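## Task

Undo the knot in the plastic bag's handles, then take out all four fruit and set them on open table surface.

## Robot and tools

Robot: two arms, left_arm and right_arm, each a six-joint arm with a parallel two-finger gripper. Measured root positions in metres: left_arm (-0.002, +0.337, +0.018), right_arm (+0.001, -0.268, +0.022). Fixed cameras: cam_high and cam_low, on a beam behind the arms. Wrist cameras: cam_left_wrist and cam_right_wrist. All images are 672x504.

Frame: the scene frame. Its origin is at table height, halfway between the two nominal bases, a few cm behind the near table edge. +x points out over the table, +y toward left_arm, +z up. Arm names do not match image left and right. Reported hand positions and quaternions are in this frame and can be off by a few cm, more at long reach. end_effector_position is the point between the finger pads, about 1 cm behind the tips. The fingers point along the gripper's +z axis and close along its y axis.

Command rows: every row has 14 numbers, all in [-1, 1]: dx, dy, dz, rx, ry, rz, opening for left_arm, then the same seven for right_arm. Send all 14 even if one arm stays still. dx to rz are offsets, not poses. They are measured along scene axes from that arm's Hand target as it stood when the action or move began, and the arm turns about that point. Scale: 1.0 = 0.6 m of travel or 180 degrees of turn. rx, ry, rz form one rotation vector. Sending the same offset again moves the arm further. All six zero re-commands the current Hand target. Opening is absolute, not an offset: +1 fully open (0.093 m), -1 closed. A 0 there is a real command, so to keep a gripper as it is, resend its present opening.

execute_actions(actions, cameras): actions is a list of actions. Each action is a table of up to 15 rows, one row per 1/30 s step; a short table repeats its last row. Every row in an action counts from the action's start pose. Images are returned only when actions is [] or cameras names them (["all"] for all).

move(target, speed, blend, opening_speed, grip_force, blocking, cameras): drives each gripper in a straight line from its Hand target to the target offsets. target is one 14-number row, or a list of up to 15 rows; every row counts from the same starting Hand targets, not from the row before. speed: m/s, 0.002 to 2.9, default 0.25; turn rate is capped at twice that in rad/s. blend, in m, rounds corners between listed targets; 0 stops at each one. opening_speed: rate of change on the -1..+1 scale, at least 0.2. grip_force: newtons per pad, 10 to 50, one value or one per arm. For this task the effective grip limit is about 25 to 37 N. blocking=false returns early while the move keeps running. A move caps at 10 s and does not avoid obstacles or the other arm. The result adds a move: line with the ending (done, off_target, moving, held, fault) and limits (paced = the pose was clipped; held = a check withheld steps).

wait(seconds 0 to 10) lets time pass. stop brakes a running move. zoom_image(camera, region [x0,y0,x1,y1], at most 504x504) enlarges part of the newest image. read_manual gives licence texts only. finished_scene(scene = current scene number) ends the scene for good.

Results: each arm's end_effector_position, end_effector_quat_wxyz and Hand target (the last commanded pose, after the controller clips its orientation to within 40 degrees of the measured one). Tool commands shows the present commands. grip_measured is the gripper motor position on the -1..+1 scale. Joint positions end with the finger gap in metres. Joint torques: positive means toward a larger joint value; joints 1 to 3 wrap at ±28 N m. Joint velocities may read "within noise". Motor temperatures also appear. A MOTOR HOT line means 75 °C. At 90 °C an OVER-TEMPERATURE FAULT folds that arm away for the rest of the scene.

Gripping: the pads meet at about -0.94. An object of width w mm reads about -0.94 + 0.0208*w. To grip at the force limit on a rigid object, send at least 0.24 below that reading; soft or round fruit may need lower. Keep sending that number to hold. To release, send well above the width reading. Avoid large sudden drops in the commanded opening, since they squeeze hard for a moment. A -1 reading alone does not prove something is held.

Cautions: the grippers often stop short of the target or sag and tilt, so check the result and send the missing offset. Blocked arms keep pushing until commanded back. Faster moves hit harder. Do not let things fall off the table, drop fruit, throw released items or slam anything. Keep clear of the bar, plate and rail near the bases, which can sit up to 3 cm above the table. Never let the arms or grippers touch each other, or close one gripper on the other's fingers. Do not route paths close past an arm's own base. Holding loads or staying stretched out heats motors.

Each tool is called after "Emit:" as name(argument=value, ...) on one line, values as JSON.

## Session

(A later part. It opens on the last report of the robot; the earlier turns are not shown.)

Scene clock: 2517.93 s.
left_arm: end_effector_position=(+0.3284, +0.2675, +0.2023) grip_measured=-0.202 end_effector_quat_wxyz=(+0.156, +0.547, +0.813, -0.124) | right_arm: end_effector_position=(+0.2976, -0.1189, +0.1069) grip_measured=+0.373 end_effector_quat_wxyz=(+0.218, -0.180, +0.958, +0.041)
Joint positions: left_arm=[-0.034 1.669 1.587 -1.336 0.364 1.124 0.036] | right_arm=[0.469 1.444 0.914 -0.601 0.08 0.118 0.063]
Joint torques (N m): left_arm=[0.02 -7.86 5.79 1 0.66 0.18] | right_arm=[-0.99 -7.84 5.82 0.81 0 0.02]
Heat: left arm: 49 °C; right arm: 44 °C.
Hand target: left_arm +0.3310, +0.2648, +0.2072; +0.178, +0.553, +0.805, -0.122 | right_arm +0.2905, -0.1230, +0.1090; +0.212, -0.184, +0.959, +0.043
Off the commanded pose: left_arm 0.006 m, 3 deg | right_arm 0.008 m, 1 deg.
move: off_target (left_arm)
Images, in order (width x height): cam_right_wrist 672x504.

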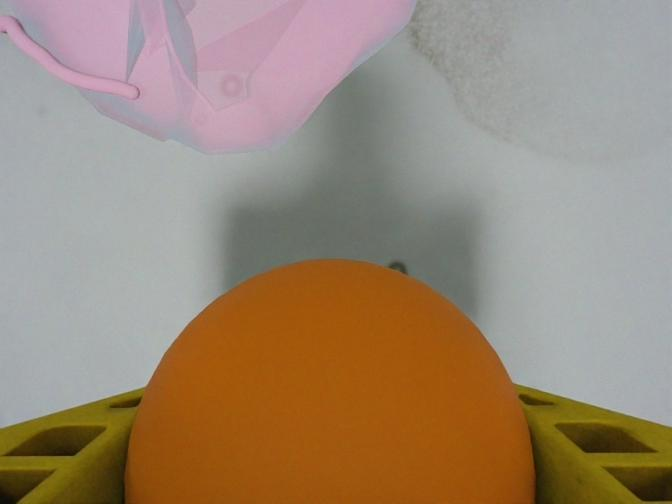

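Emit:
move(target=[[0,0,0,0,0,0,-0.2,0.225,-0.233,0,0,0,0,0.2],[0,0,0,0,0,0,-0.2,0.225,-0.233,-0.095,0,0,0,0.2],[0,0,0,0,0,0,-0.2,0.225,-0.233,-0.118,0,0,0,0.2],[0,0,0,0,0,0,-0.2,0.225,-0.233,-0.115,0,0,0,0.6],[0,0,0,0,0,0,-0.2,0.225,-0.233,-0.11,0,0,0,1.0],[0,0,0,0,0,0,-0.2,0.165,-0.25,0.04,0,0,0,1.0]], speed=[0.12,0.07,0.03,0.03,0.04,0.1], opening_speed=0.5, cameras=["cam_right_wrist"])

Scene clock: 2532.27 s.
left_arm: end_effector_position=(+0.3284, +0.2675, +0.2023) grip_measured=-0.202 end_effector_quat_wxyz=(+0.156, +0.547, +0.813, -0.124) | right_arm: end_effector_position=(+0.3880, -0.2725, +0.1148) grip_measured=+1.000 end_effector_quat_wxyz=(+0.197, -0.180, +0.963, +0.042)
Joint positions: left_arm=[-0.034 1.669 1.587 -1.336 0.364 1.124 0.036] | right_arm=[-0.121 1.689 1.226 -0.734 -0.163 -0.421 0.093]
Joint torques (N m): left_arm=[0.01 -7.9 5.81 1.01 0.67 0.19] | right_arm=[-0.9 -10.36 9.17 0.69 -0.26 0.03]
Motor temperatures (°C): left_arm=[22 48 42 27 22 24 22] | right_arm=[24 45 39 31 25 26 24]
Heat: left arm: 48 °C; right arm: 45 °C.
Hand target: left_arm +0.3310, +0.2648, +0.2072; +0.178, +0.553, +0.805, -0.122 | right_arm +0.3895, -0.2730, +0.1329; +0.212, -0.184, +0.959, +0.043
Off the commanded pose: left_arm 0.006 m, 3 deg | right_arm 0.018 m, 2 deg.
move: off_target (left_arm, right_arm)
Images, in order (width x height): cam_right_wrist 672x504.

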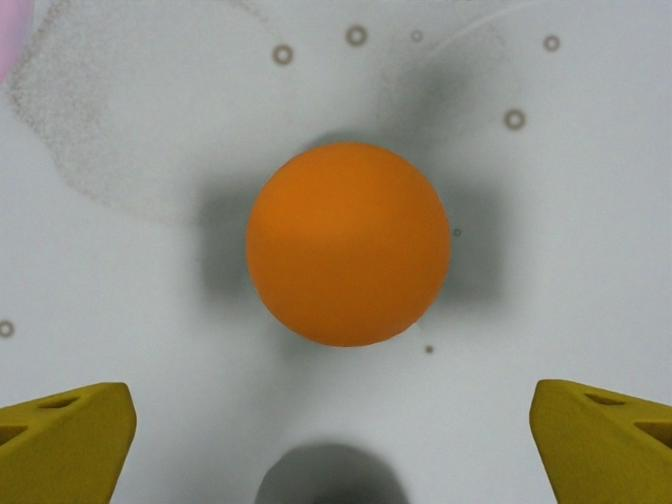

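Emit:
move(target=[[0,0,0,0,0,0,-0.2,-0.04,0.05,0.06,0,0,0,1.0],[0,0,0,0,0,0,-0.2,-0.0825,0.455,0.005,0.0398,-0.1038,0,1.0]], speed=0.2, blend=[0.02,0], cameras=["cam_right_wrist","cam_high"])

Scene clock: 2539.27 s.
left_arm: end_effector_position=(+0.3284, +0.2675, +0.2023) grip_measured=-0.202 end_effector_quat_wxyz=(+0.156, +0.547, +0.813, -0.124) | right_arm: end_effector_position=(+0.3352, -0.0043, +0.1369) grip_measured=+1.000 end_effector_quat_wxyz=(+0.366, -0.182, +0.910, +0.069)
Joint positions: left_arm=[-0.034 1.669 1.587 -1.336 0.364 1.124 0.036] | right_arm=[0.743 1.616 1.022 -0.259 0.289 0.273 0.093]
Joint torques (N m): left_arm=[-0.03 -7.98 5.74 0.99 0.67 0.19] | right_arm=[-0.03 -6.35 6.98 1.76 0.28 0.23]
Heat: left arm: 47 °C; right arm: 45 °C.
Hand target: left_arm +0.3310, +0.2648, +0.2072; +0.178, +0.553, +0.805, -0.122 | right_arm +0.3399, +0.0001, +0.1361; +0.376, -0.175, +0.907, +0.073
Off the commanded pose: left_arm 0.006 m, 3 deg | right_arm 0.006 m, 1 deg.
move: off_target (left_arm)
Images, in order (width x height): cam_high 672x504, cam_right_wrist 672x504.

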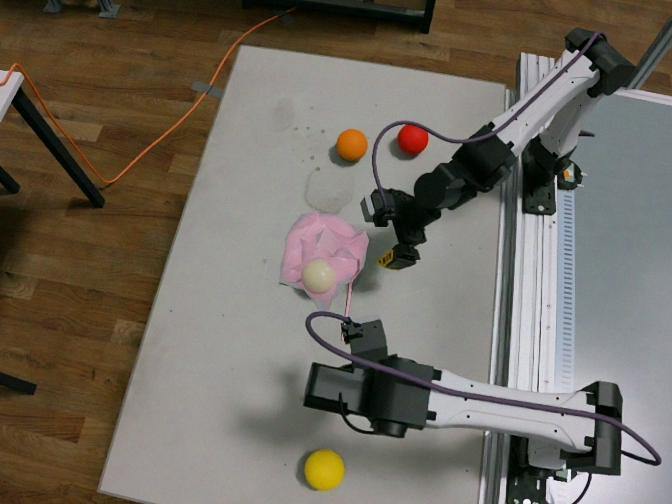

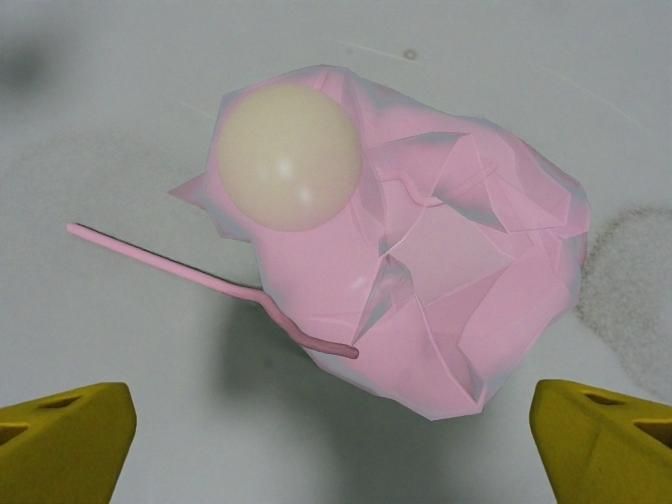

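Emit:
move(target=[[0.04,-0.2,-0.03,0.0392,0.0038,-0.1722,-0.2,-0.15,-0.16,0.03,0,0,0,1.0],[0.0542,-0.4088,-0.18,0.0392,0.0038,-0.1722,-0.2,-0.15,-0.16,0.03,0,0,0,1.0],[0.0542,-0.4088,-0.336,0.0392,0.0038,-0.1722,-0.2,-0.15,-0.16,0.03,0,0,0,1.0],[0.0542,-0.4088,-0.336,0.0392,0.0038,-0.1722,-1,-0.15,-0.16,0.03,0,0,0,1.0],[0.0542,-0.4,-0.25,0.0392,0.0038,-0.1722,-1,-0.15,-0.16,0.03,0,0,0,1.0]], speed=[0.2,0.2,0.06,0.05,0.07], opening_speed=1.0, blend=[0.03,0.005,0,0,0], cameras=["cam_left_wrist"])

Scene clock: 2557.13 s.
left_arm: end_effector_position=(+0.3592, +0.0216, +0.0384) grip_measured=-0.912 end_effector_quat_wxyz=(+0.093, +0.758, +0.632, -0.130) | right_arm: end_effector_position=(+0.2556, -0.0880, +0.1605) grip_measured=+1.000 end_effector_quat_wxyz=(+0.388, -0.173, +0.902, +0.082)
Joint positions: left_arm=[-0.619 2.329 1.888 -1.009 0.283 1.114 0.001] | right_arm=[0.737 1.077 0.676 -0.397 0.29 0.274 0.093]
Joint torques (N m): left_arm=[0.12 -13.14 8.99 0.28 0.12 -0.01] | right_arm=[-1.01 -4.44 6.24 1.15 0.17 0.09]
Heat: left arm: 47 °C; right arm: 43 °C.
Hand target: left_arm +0.3637, +0.0248, +0.0572; +0.100, +0.757, +0.635, -0.120 | right_arm +0.2499, -0.0960, +0.1541; +0.376, -0.175, +0.907, +0.073
Off the commanded pose: left_arm 0.020 m, 2 deg | right_arm 0.012 m, 2 deg.
move: off_target (left_arm, right_arm); target 4's new opening was sent with left_arm's hand 0.013 m and 1 deg from that target
Images, in order (width x height): cam_left_wrist 672x504.

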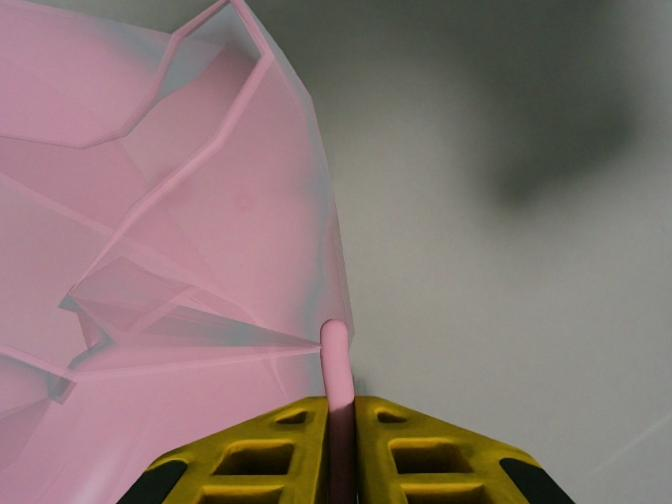

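Emit:
move(target=[[0.027,0.025,0.183,0,0,0,-1,0,0,0,0,0,0,1.0],[0.127,0.208,0.158,0,0,0,-1,0.15,0.2,-0.02,0,0,0,1.0]], speed=0.09, blend=[0.02,0], cameras=["cam_right_wrist"])

Scene clock: 2569.37 s.
left_arm: end_effector_position=(+0.4458, +0.1503, +0.1564) grip_measured=-0.912 end_effector_quat_wxyz=(+0.128, +0.752, +0.640, -0.095) | right_arm: end_effector_position=(+0.3314, +0.0115, +0.1321) grip_measured=+1.000 end_effector_quat_wxyz=(+0.357, -0.183, +0.914, +0.061)
Joint positions: left_arm=[-0.301 2.394 2.487 -1.537 0.283 1.411 0.001] | right_arm=[0.788 1.67 1.076 -0.297 0.323 0.313 0.093]
Joint torques (N m): left_arm=[-0.14 -9.73 7.64 0.28 0.52 0.21] | right_arm=[0.64 -6.68 9.81 1.62 0.32 0.25]
Heat: left arm: 49 °C; right arm: 42 °C.
Hand target: left_arm +0.4398, +0.1495, +0.1521; +0.100, +0.757, +0.635, -0.120 | right_arm +0.3399, +0.0240, +0.1419; +0.376, -0.175, +0.907, +0.072
Off the commanded pose: left_arm 0.007 m, 4 deg | right_arm 0.018 m, 3 deg.
joint sent to its limit (left arm) — joint 4 (wrist pitch), lower limit. The joint targets still meet the commanded pose.
move: off_target (left_arm, right_arm)
Images, in order (width x height): cam_right_wrist 672x504.

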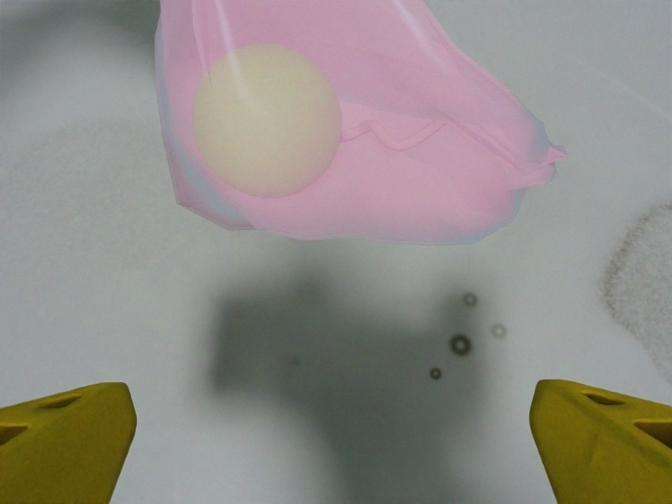

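Emit:
move(target=[[-0.07,-0.06,0.03,0,0,0,-1,-0.06,-0.12,0.05,0,0,0,1.0],[-0.2,-0.07,-0.165,0,0,0,-1,-0.04,-0.11,0.05,0,0,0,1.0]], speed=0.1, blend=[0.02,0], cameras=["cam_right_wrist"])

Scene clock: 2576.73 s.
left_arm: end_effector_position=(+0.3169, +0.1120, +0.0457) grip_measured=-0.912 end_effector_quat_wxyz=(+0.081, +0.757, +0.636, -0.128) | right_arm: end_effector_position=(+0.3151, -0.0423, +0.1746) grip_measured=+1.000 end_effector_quat_wxyz=(+0.387, -0.168, +0.903, +0.076)
Joint positions: left_arm=[-0.494 2.023 1.431 -0.914 0.283 1.24 0.001] | right_arm=[0.711 1.394 0.94 -0.346 0.285 0.261 0.093]
Joint torques (N m): left_arm=[-0.75 -10.8 5.46 0.8 0.32 -0.09] | right_arm=[-0.9 -4.36 9.02 1.23 0.05 0.01]
Heat: left arm: 50 °C; right arm: 42 °C.
Hand target: left_arm +0.3198, +0.1076, +0.0530; +0.100, +0.756, +0.635, -0.120 | right_arm +0.3159, -0.0419, +0.1720; +0.376, -0.175, +0.907, +0.073
Off the commanded pose: left_arm 0.009 m, 2 deg | right_arm 0.003 m, 2 deg.
move: done
Images, in order (width x height): cam_right_wrist 672x504.

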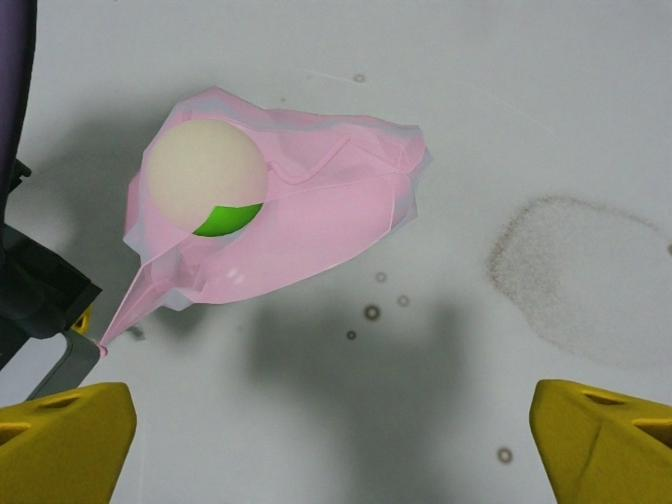

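Emit:
move(target=[[0,0,-0.055,0,0,0,-1,0,0,0,0,0,0,1.0],[0,0,-0.055,0,0,0,-0.3,0,0,0,0,0,0,1.0],[0,0.1,0.16,0,0,0,-0.3,0,0,0,0,0,0,1.0],[0,0.3,0.22,0,0,0,-0.3,0.0685,0.148,-0.1,0,0,0.055,1.0],[0,0.3,0.22,0,0,0,-0.3,0.1768,0.2132,-0.2233,0,0,0.055,1.0],[0,0.3,0.22,0,0,0,-0.3,0.1768,0.2132,-0.2233,0,0,0.055,0.2]], speed=[0.08,0.05,0.15,0.15,0.08,0.05], opening_speed=0.7, blend=[0,0,0.02,0.01,0,0], cameras=["cam_right_wrist"])

Scene clock: 2596.00 s.
left_arm: end_effector_position=(+0.3217, +0.2890, +0.1736) grip_measured=-0.302 end_effector_quat_wxyz=(+0.091, +0.754, +0.640, -0.119) | right_arm: end_effector_position=(+0.4108, +0.0765, +0.0335) grip_measured=+0.331 end_effector_quat_wxyz=(+0.352, -0.252, +0.897, +0.093)
Joint positions: left_arm=[-0.007 1.812 1.668 -1.479 0.283 1.732 0.031] | right_arm=[0.707 2.166 1.315 0.007 0.161 0.132 0.061]
Joint torques (N m): left_arm=[-0.06 -8.2 8.73 -0.07 0.49 0.17] | right_arm=[-0.72 -9.77 9.18 1.81 0.01 0.06]
Heat: left arm: 51 °C; right arm: 42 °C.
Hand target: left_arm +0.3198, +0.2875, +0.1850; +0.100, +0.757, +0.635, -0.120 | right_arm +0.4220, +0.0859, +0.0379; +0.368, -0.253, +0.889, +0.105
Off the commanded pose: left_arm 0.012 m, 1 deg | right_arm 0.015 m, 3 deg.
move: off_target (left_arm, right_arm); target 6's new opening was sent with right_arm's hand 0.015 m and 3 deg from that target
Images, in order (width x height): cam_right_wrist 672x504.

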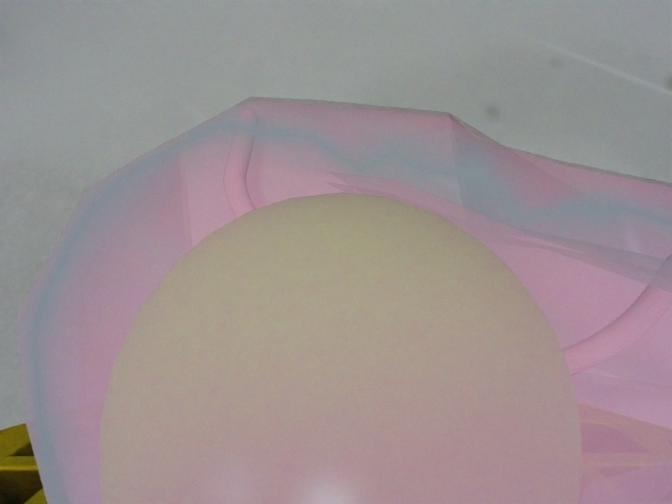

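Emit:
move(target=[[0,0,0,0,0,0,-0.3,-0.04,-0.03,0.05,0,0,0,0.2],[0,0,0,0,0,0,-0.3,-0.23,-0.24,0.08,0,0,0,0.2]], speed=0.08, blend=[0.01,0], cameras=["cam_right_wrist"])

Scene clock: 2602.17 s.
left_arm: end_effector_position=(+0.3217, +0.2890, +0.1736) grip_measured=-0.302 end_effector_quat_wxyz=(+0.091, +0.754, +0.640, -0.119) | right_arm: end_effector_position=(+0.2856, -0.0563, +0.0817) grip_measured=+0.330 end_effector_quat_wxyz=(+0.364, -0.250, +0.892, +0.100)
Joint positions: left_arm=[-0.007 1.812 1.668 -1.479 0.283 1.732 0.031] | right_arm=[0.661 1.415 0.577 0.029 0.129 0.098 0.061]
Joint torques (N m): left_arm=[0.08 -8.23 8.73 -0.07 0.49 0.17] | right_arm=[-0.87 -7.25 5.75 1.46 -0.02 0.01]
Heat: left arm: 49 °C; right arm: 43 °C.
Hand target: left_arm +0.3198, +0.2875, +0.1850; +0.100, +0.757, +0.635, -0.120 | right_arm +0.2840, -0.0581, +0.0860; +0.368, -0.253, +0.889, +0.105
Off the commanded pose: left_arm 0.012 m, 1 deg | right_arm 0.005 m, 1 deg.
move: off_target (left_arm)
Images, in order (width x height): cam_right_wrist 672x504.

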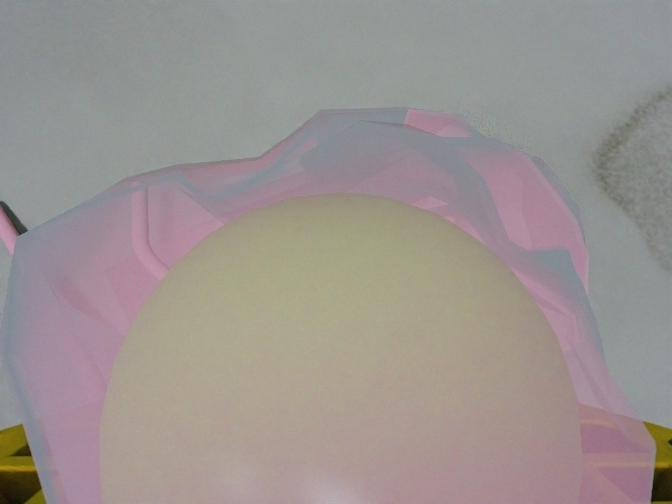

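Emit:
move(target=[[0,0,0,0,0,0,-0.3,0,0,-0.075,0,0,0,0.2],[0,0,0,0,0,0,-0.3,0,0,-0.072,0,0,0,1.0],[0,0,0,0,0,0,-0.3,-0.085,-0.05,0.06,0,0,0,1.0]], speed=[0.06,0.04,0.12], opening_speed=0.7, cameras=["cam_right_wrist"])

Scene clock: 2612.17 s.
left_arm: end_effector_position=(+0.3217, +0.2890, +0.1736) grip_measured=-0.302 end_effector_quat_wxyz=(+0.091, +0.754, +0.640, -0.119) | right_arm: end_effector_position=(+0.2318, -0.0906, +0.1110) grip_measured=+1.000 end_effector_quat_wxyz=(+0.365, -0.255, +0.889, +0.104)
Joint positions: left_arm=[-0.007 1.812 1.668 -1.479 0.283 1.732 0.031] | right_arm=[0.705 1.03 0.474 -0.252 0.149 0.12 0.093]
Joint torques (N m): left_arm=[-0.02 -8.17 8.85 -0.08 0.5 0.17] | right_arm=[0.53 -3.3 10.25 1.21 0.17 0.26]
Heat: left arm: 47 °C; right arm: 43 °C.
Hand target: left_arm +0.3198, +0.2875, +0.1850; +0.100, +0.757, +0.635, -0.120 | right_arm +0.2330, -0.0881, +0.1219; +0.368, -0.252, +0.889, +0.105
Off the commanded pose: left_arm 0.012 m, 1 deg | right_arm 0.011 m, 1 deg.
move: off_target (left_arm, right_arm)
Images, in order (width x height): cam_right_wrist 672x504.

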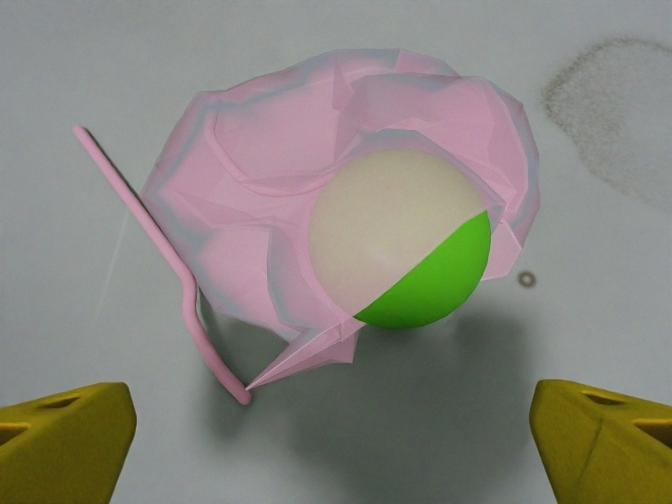

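Emit:
move(target=[[0,0,0,0,0,0,-0.3,0.0933,-0.05,0.012,-0.0555,0.0484,0.2103,1.0],[0,0,0,0,0,0,-0.3,0.1217,0.0185,-0.143,-0.0555,0.0484,0.2103,1.0],[0,0,0,0,0,0,-0.3,0.1217,0.0185,-0.143,-0.0555,0.0484,0.2103,0.2]], speed=[0.12,0.07,0.05], opening_speed=0.6, blend=[0.003,0,0], cameras=["cam_right_wrist"])

Scene clock: 2632.63 s.
left_arm: end_effector_position=(+0.3217, +0.2890, +0.1736) grip_measured=-0.302 end_effector_quat_wxyz=(+0.091, +0.754, +0.640, -0.119) | right_arm: end_effector_position=(+0.3064, -0.0786, +0.0430) grip_measured=+0.436 end_effector_quat_wxyz=(+0.226, -0.549, +0.788, +0.164)
Joint positions: left_arm=[-0.007 1.812 1.668 -1.479 0.283 1.732 0.031] | right_arm=[0.329 1.716 0.874 -0.34 -0.4 -0.769 0.066]
Joint torques (N m): left_arm=[-0.05 -8.14 8.79 -0.09 0.52 0.18] | right_arm=[0.64 -5.86 5.15 1.14 -0.18 0.21]
Motor temperatures (°C): left_arm=[22 45 47 25 22 24 22] | right_arm=[24 41 41 32 24 26 24]
Heat: left arm: 47 °C; right arm: 41 °C.
Hand target: left_arm +0.3198, +0.2875, +0.1850; +0.100, +0.757, +0.635, -0.120 | right_arm +0.3059, -0.0770, +0.0361; +0.224, -0.548, +0.789, +0.160
Off the commanded pose: left_arm 0.012 m, 1 deg | right_arm 0.007 m, 1 deg.
move: off_target (left_arm)
Images, in order (width x height): cam_right_wrist 672x504.

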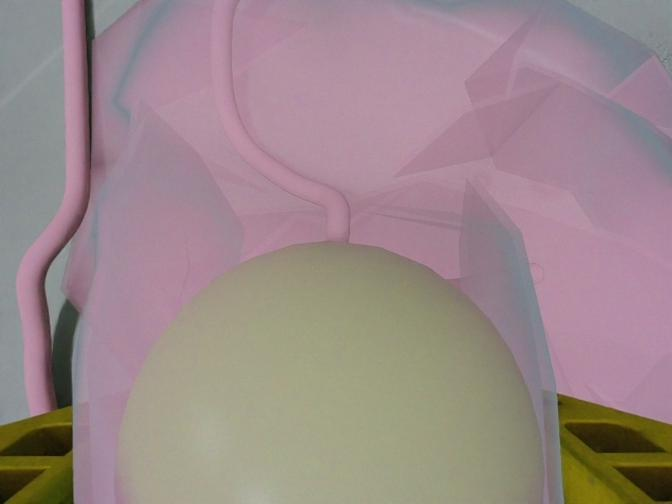

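Emit:
move(target=[[0,0,0,0,0,0,-0.1,0,0,0.005,0,0,0,1.0],[-0.018,-0.429,-0.16,0,0,0,-0.1,-0.05,-0.12,0.14,0,0,0,1.0],[-0.018,-0.429,-0.298,0,0,0,-0.1,-0.05,-0.12,0.14,0,0,0,1.0],[-0.018,-0.429,-0.298,0,0,0,-1,-0.05,-0.12,0.14,0,0,0,1.0],[-0.005,-0.35,-0.18,0,0,0,-1,-0.05,-0.12,0.14,0,0,0,1.0],[0.03,-0.22,-0.18,0,0,0,-1,-0.05,-0.12,0.14,0,0,0,1.0]], speed=[0.1,0.2,0.06,0.05,0.08,0.08], opening_speed=1.0, blend=[0,0.003,0,0,0.01,0], cameras=["cam_right_wrist"])

Scene clock: 2658.17 s.
left_arm: end_effector_position=(+0.3479, +0.1537, +0.0691) grip_measured=-0.978 end_effector_quat_wxyz=(+0.103, +0.754, +0.639, -0.109) | right_arm: end_effector_position=(+0.2725, -0.1498, +0.1055) grip_measured=+1.000 end_effector_quat_wxyz=(+0.209, -0.546, +0.796, +0.161)
Joint positions: left_arm=[-0.367 1.994 1.489 -0.981 0.276 1.355 0] | right_arm=[0.125 1.44 0.902 -0.765 -0.446 -0.976 0.093]
Joint torques (N m): left_arm=[-0.09 -10.76 5.65 0.22 0.53 0.13] | right_arm=[-0.92 -7.2 8.92 0.49 -0.5 0.03]
Heat: left arm: 46 °C; right arm: 41 °C.
Hand target: left_arm +0.3378, +0.1555, +0.0770; +0.100, +0.757, +0.635, -0.120 | right_arm +0.2760, -0.1490, +0.1201; +0.224, -0.548, +0.789, +0.161
Off the commanded pose: left_arm 0.013 m, 1 deg | right_arm 0.015 m, 2 deg.
move: off_target (left_arm, right_arm); target 4's new opening was sent with left_arm's hand 0.017 m and 2 deg from that target
Images, in order (width x height): cam_right_wrist 672x504.

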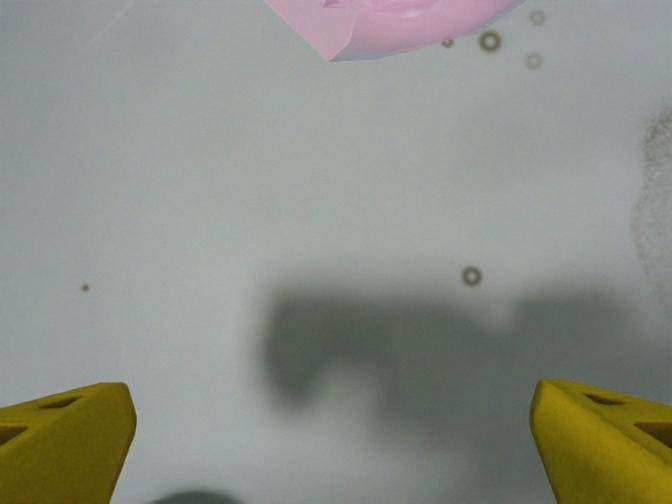

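Emit:
wait(seconds=0, cameras=["cam_high"])

Emit:
zoom_image(camera="cam_high", region=[310, 200, 430, 320])

Scene clock: 2662.33 s.
left_arm: end_effector_position=(+0.3478, +0.1537, +0.0691) grip_measured=-0.978 end_effector_quat_wxyz=(+0.103, +0.754, +0.639, -0.109) | right_arm: end_effector_position=(+0.2725, -0.1498, +0.1055) grip_measured=+1.000 end_effector_quat_wxyz=(+0.209, -0.546, +0.796, +0.161)
Joint positions: left_arm=[-0.367 1.994 1.489 -0.981 0.276 1.356 0] | right_arm=[0.125 1.44 0.902 -0.765 -0.446 -0.976 0.093]
Joint torques (N m): left_arm=[-0.12 -10.8 5.68 0.2 0.53 0.18] | right_arm=[-0.9 -7.21 8.83 0.49 -0.54 0.01]
Heat: left arm: 47 °C; right arm: 41 °C.
Hand target: left_arm +0.3378, +0.1555, +0.0770; +0.100, +0.757, +0.635, -0.120 | right_arm +0.2760, -0.1490, +0.1201; +0.224, -0.548, +0.789, +0.161
Tool commands: left_gripper/opening=-1.0 right_gripper/opening=+1.0
Off the commanded pose: left_arm 0.013 m, 1 deg | right_arm 0.015 m, 2 deg.
Images, in order (width x height): cam_high 672x504.

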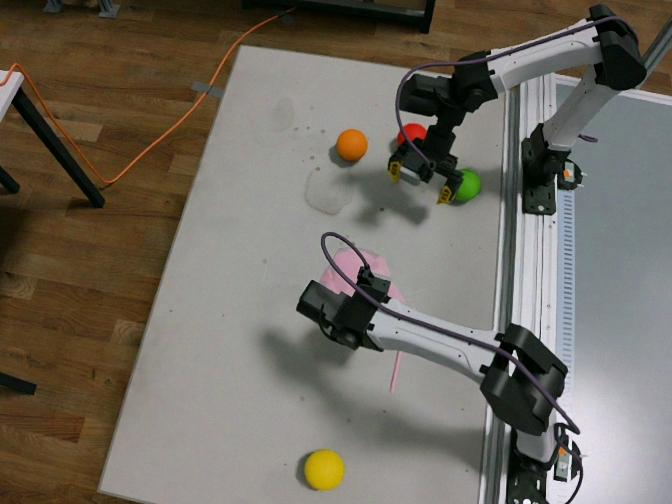

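Scaled by 4.200 from the camera's 672x504 image, which has a finer 960x720 frame.

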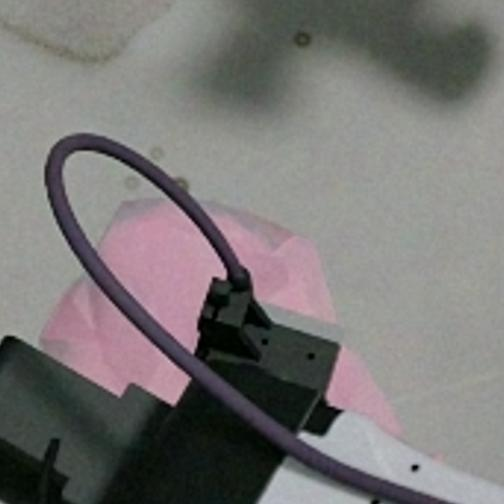

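Emit:
move(target=[[0,0,-0.085,0,0,0,-1,0,0,0.17,0,0,0,1.0],[0,0,-0.085,0,0,0,-0.3,0,0,0.17,0,0,0,1.0],[0,0.12,0.15,0,0,0,-0.3,0,0,0.17,0,0,0,1.0],[-0.1,0.2,0.2,0,0,0,-0.3,0,0,0.17,0,0,0,1.0]], speed=[0.07,0.05,0.12,0.15], opening_speed=1.0, blend=[0,0,0.03,0], cameras=["cam_high"])

Emit:
zoom_image(camera="cam_high", region=[310, 100, 510, 330])

Scene clock: 2675.20 s.
left_arm: end_effector_position=(+0.2894, +0.2766, +0.1956) grip_measured=-0.302 end_effector_quat_wxyz=(+0.103, +0.757, +0.638, -0.103) | right_arm: end_effector_position=(+0.2780, -0.1512, +0.2100) grip_measured=+1.000 end_effector_quat_wxyz=(+0.215, -0.546, +0.794, +0.158)
Joint positions: left_arm=[-0.054 1.655 1.572 -1.485 0.279 1.686 0.031] | right_arm=[0.125 1.411 1.294 -1.171 -0.446 -0.976 0.093]
Joint torques (N m): left_arm=[0.08 -7.17 5.23 0.04 0.56 0.23] | right_arm=[-0.05 -6.2 8.9 0.49 -0.48 0.15]
Heat: left arm: 48 °C; right arm: 41 °C.
Hand target: left_arm +0.2778, +0.2755, +0.1970; +0.100, +0.757, +0.635, -0.120 | right_arm +0.2760, -0.1490, +0.2221; +0.224, -0.548, +0.789, +0.160
Off the commanded pose: left_arm 0.012 m, 2 deg | right_arm 0.012 m, 1 deg.
move: off_target (left_arm, right_arm)
Images, in order (width x height): cam_high 672x504.

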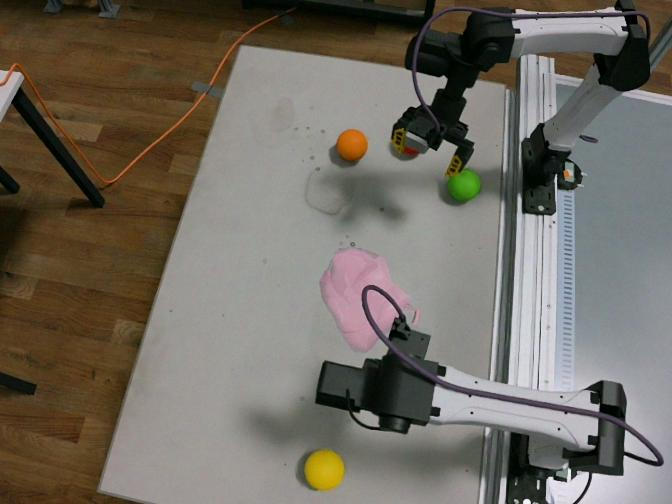

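Scaled by 2.191 from the camera's 672x504 image, which has a finer 960x720 frame.

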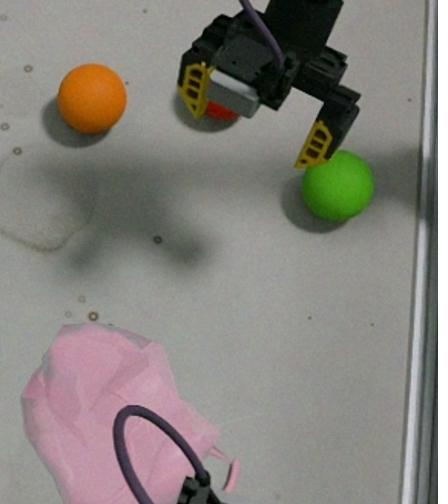

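Emit:
finished_scene(scene=2)

The scene is finished: the task was done.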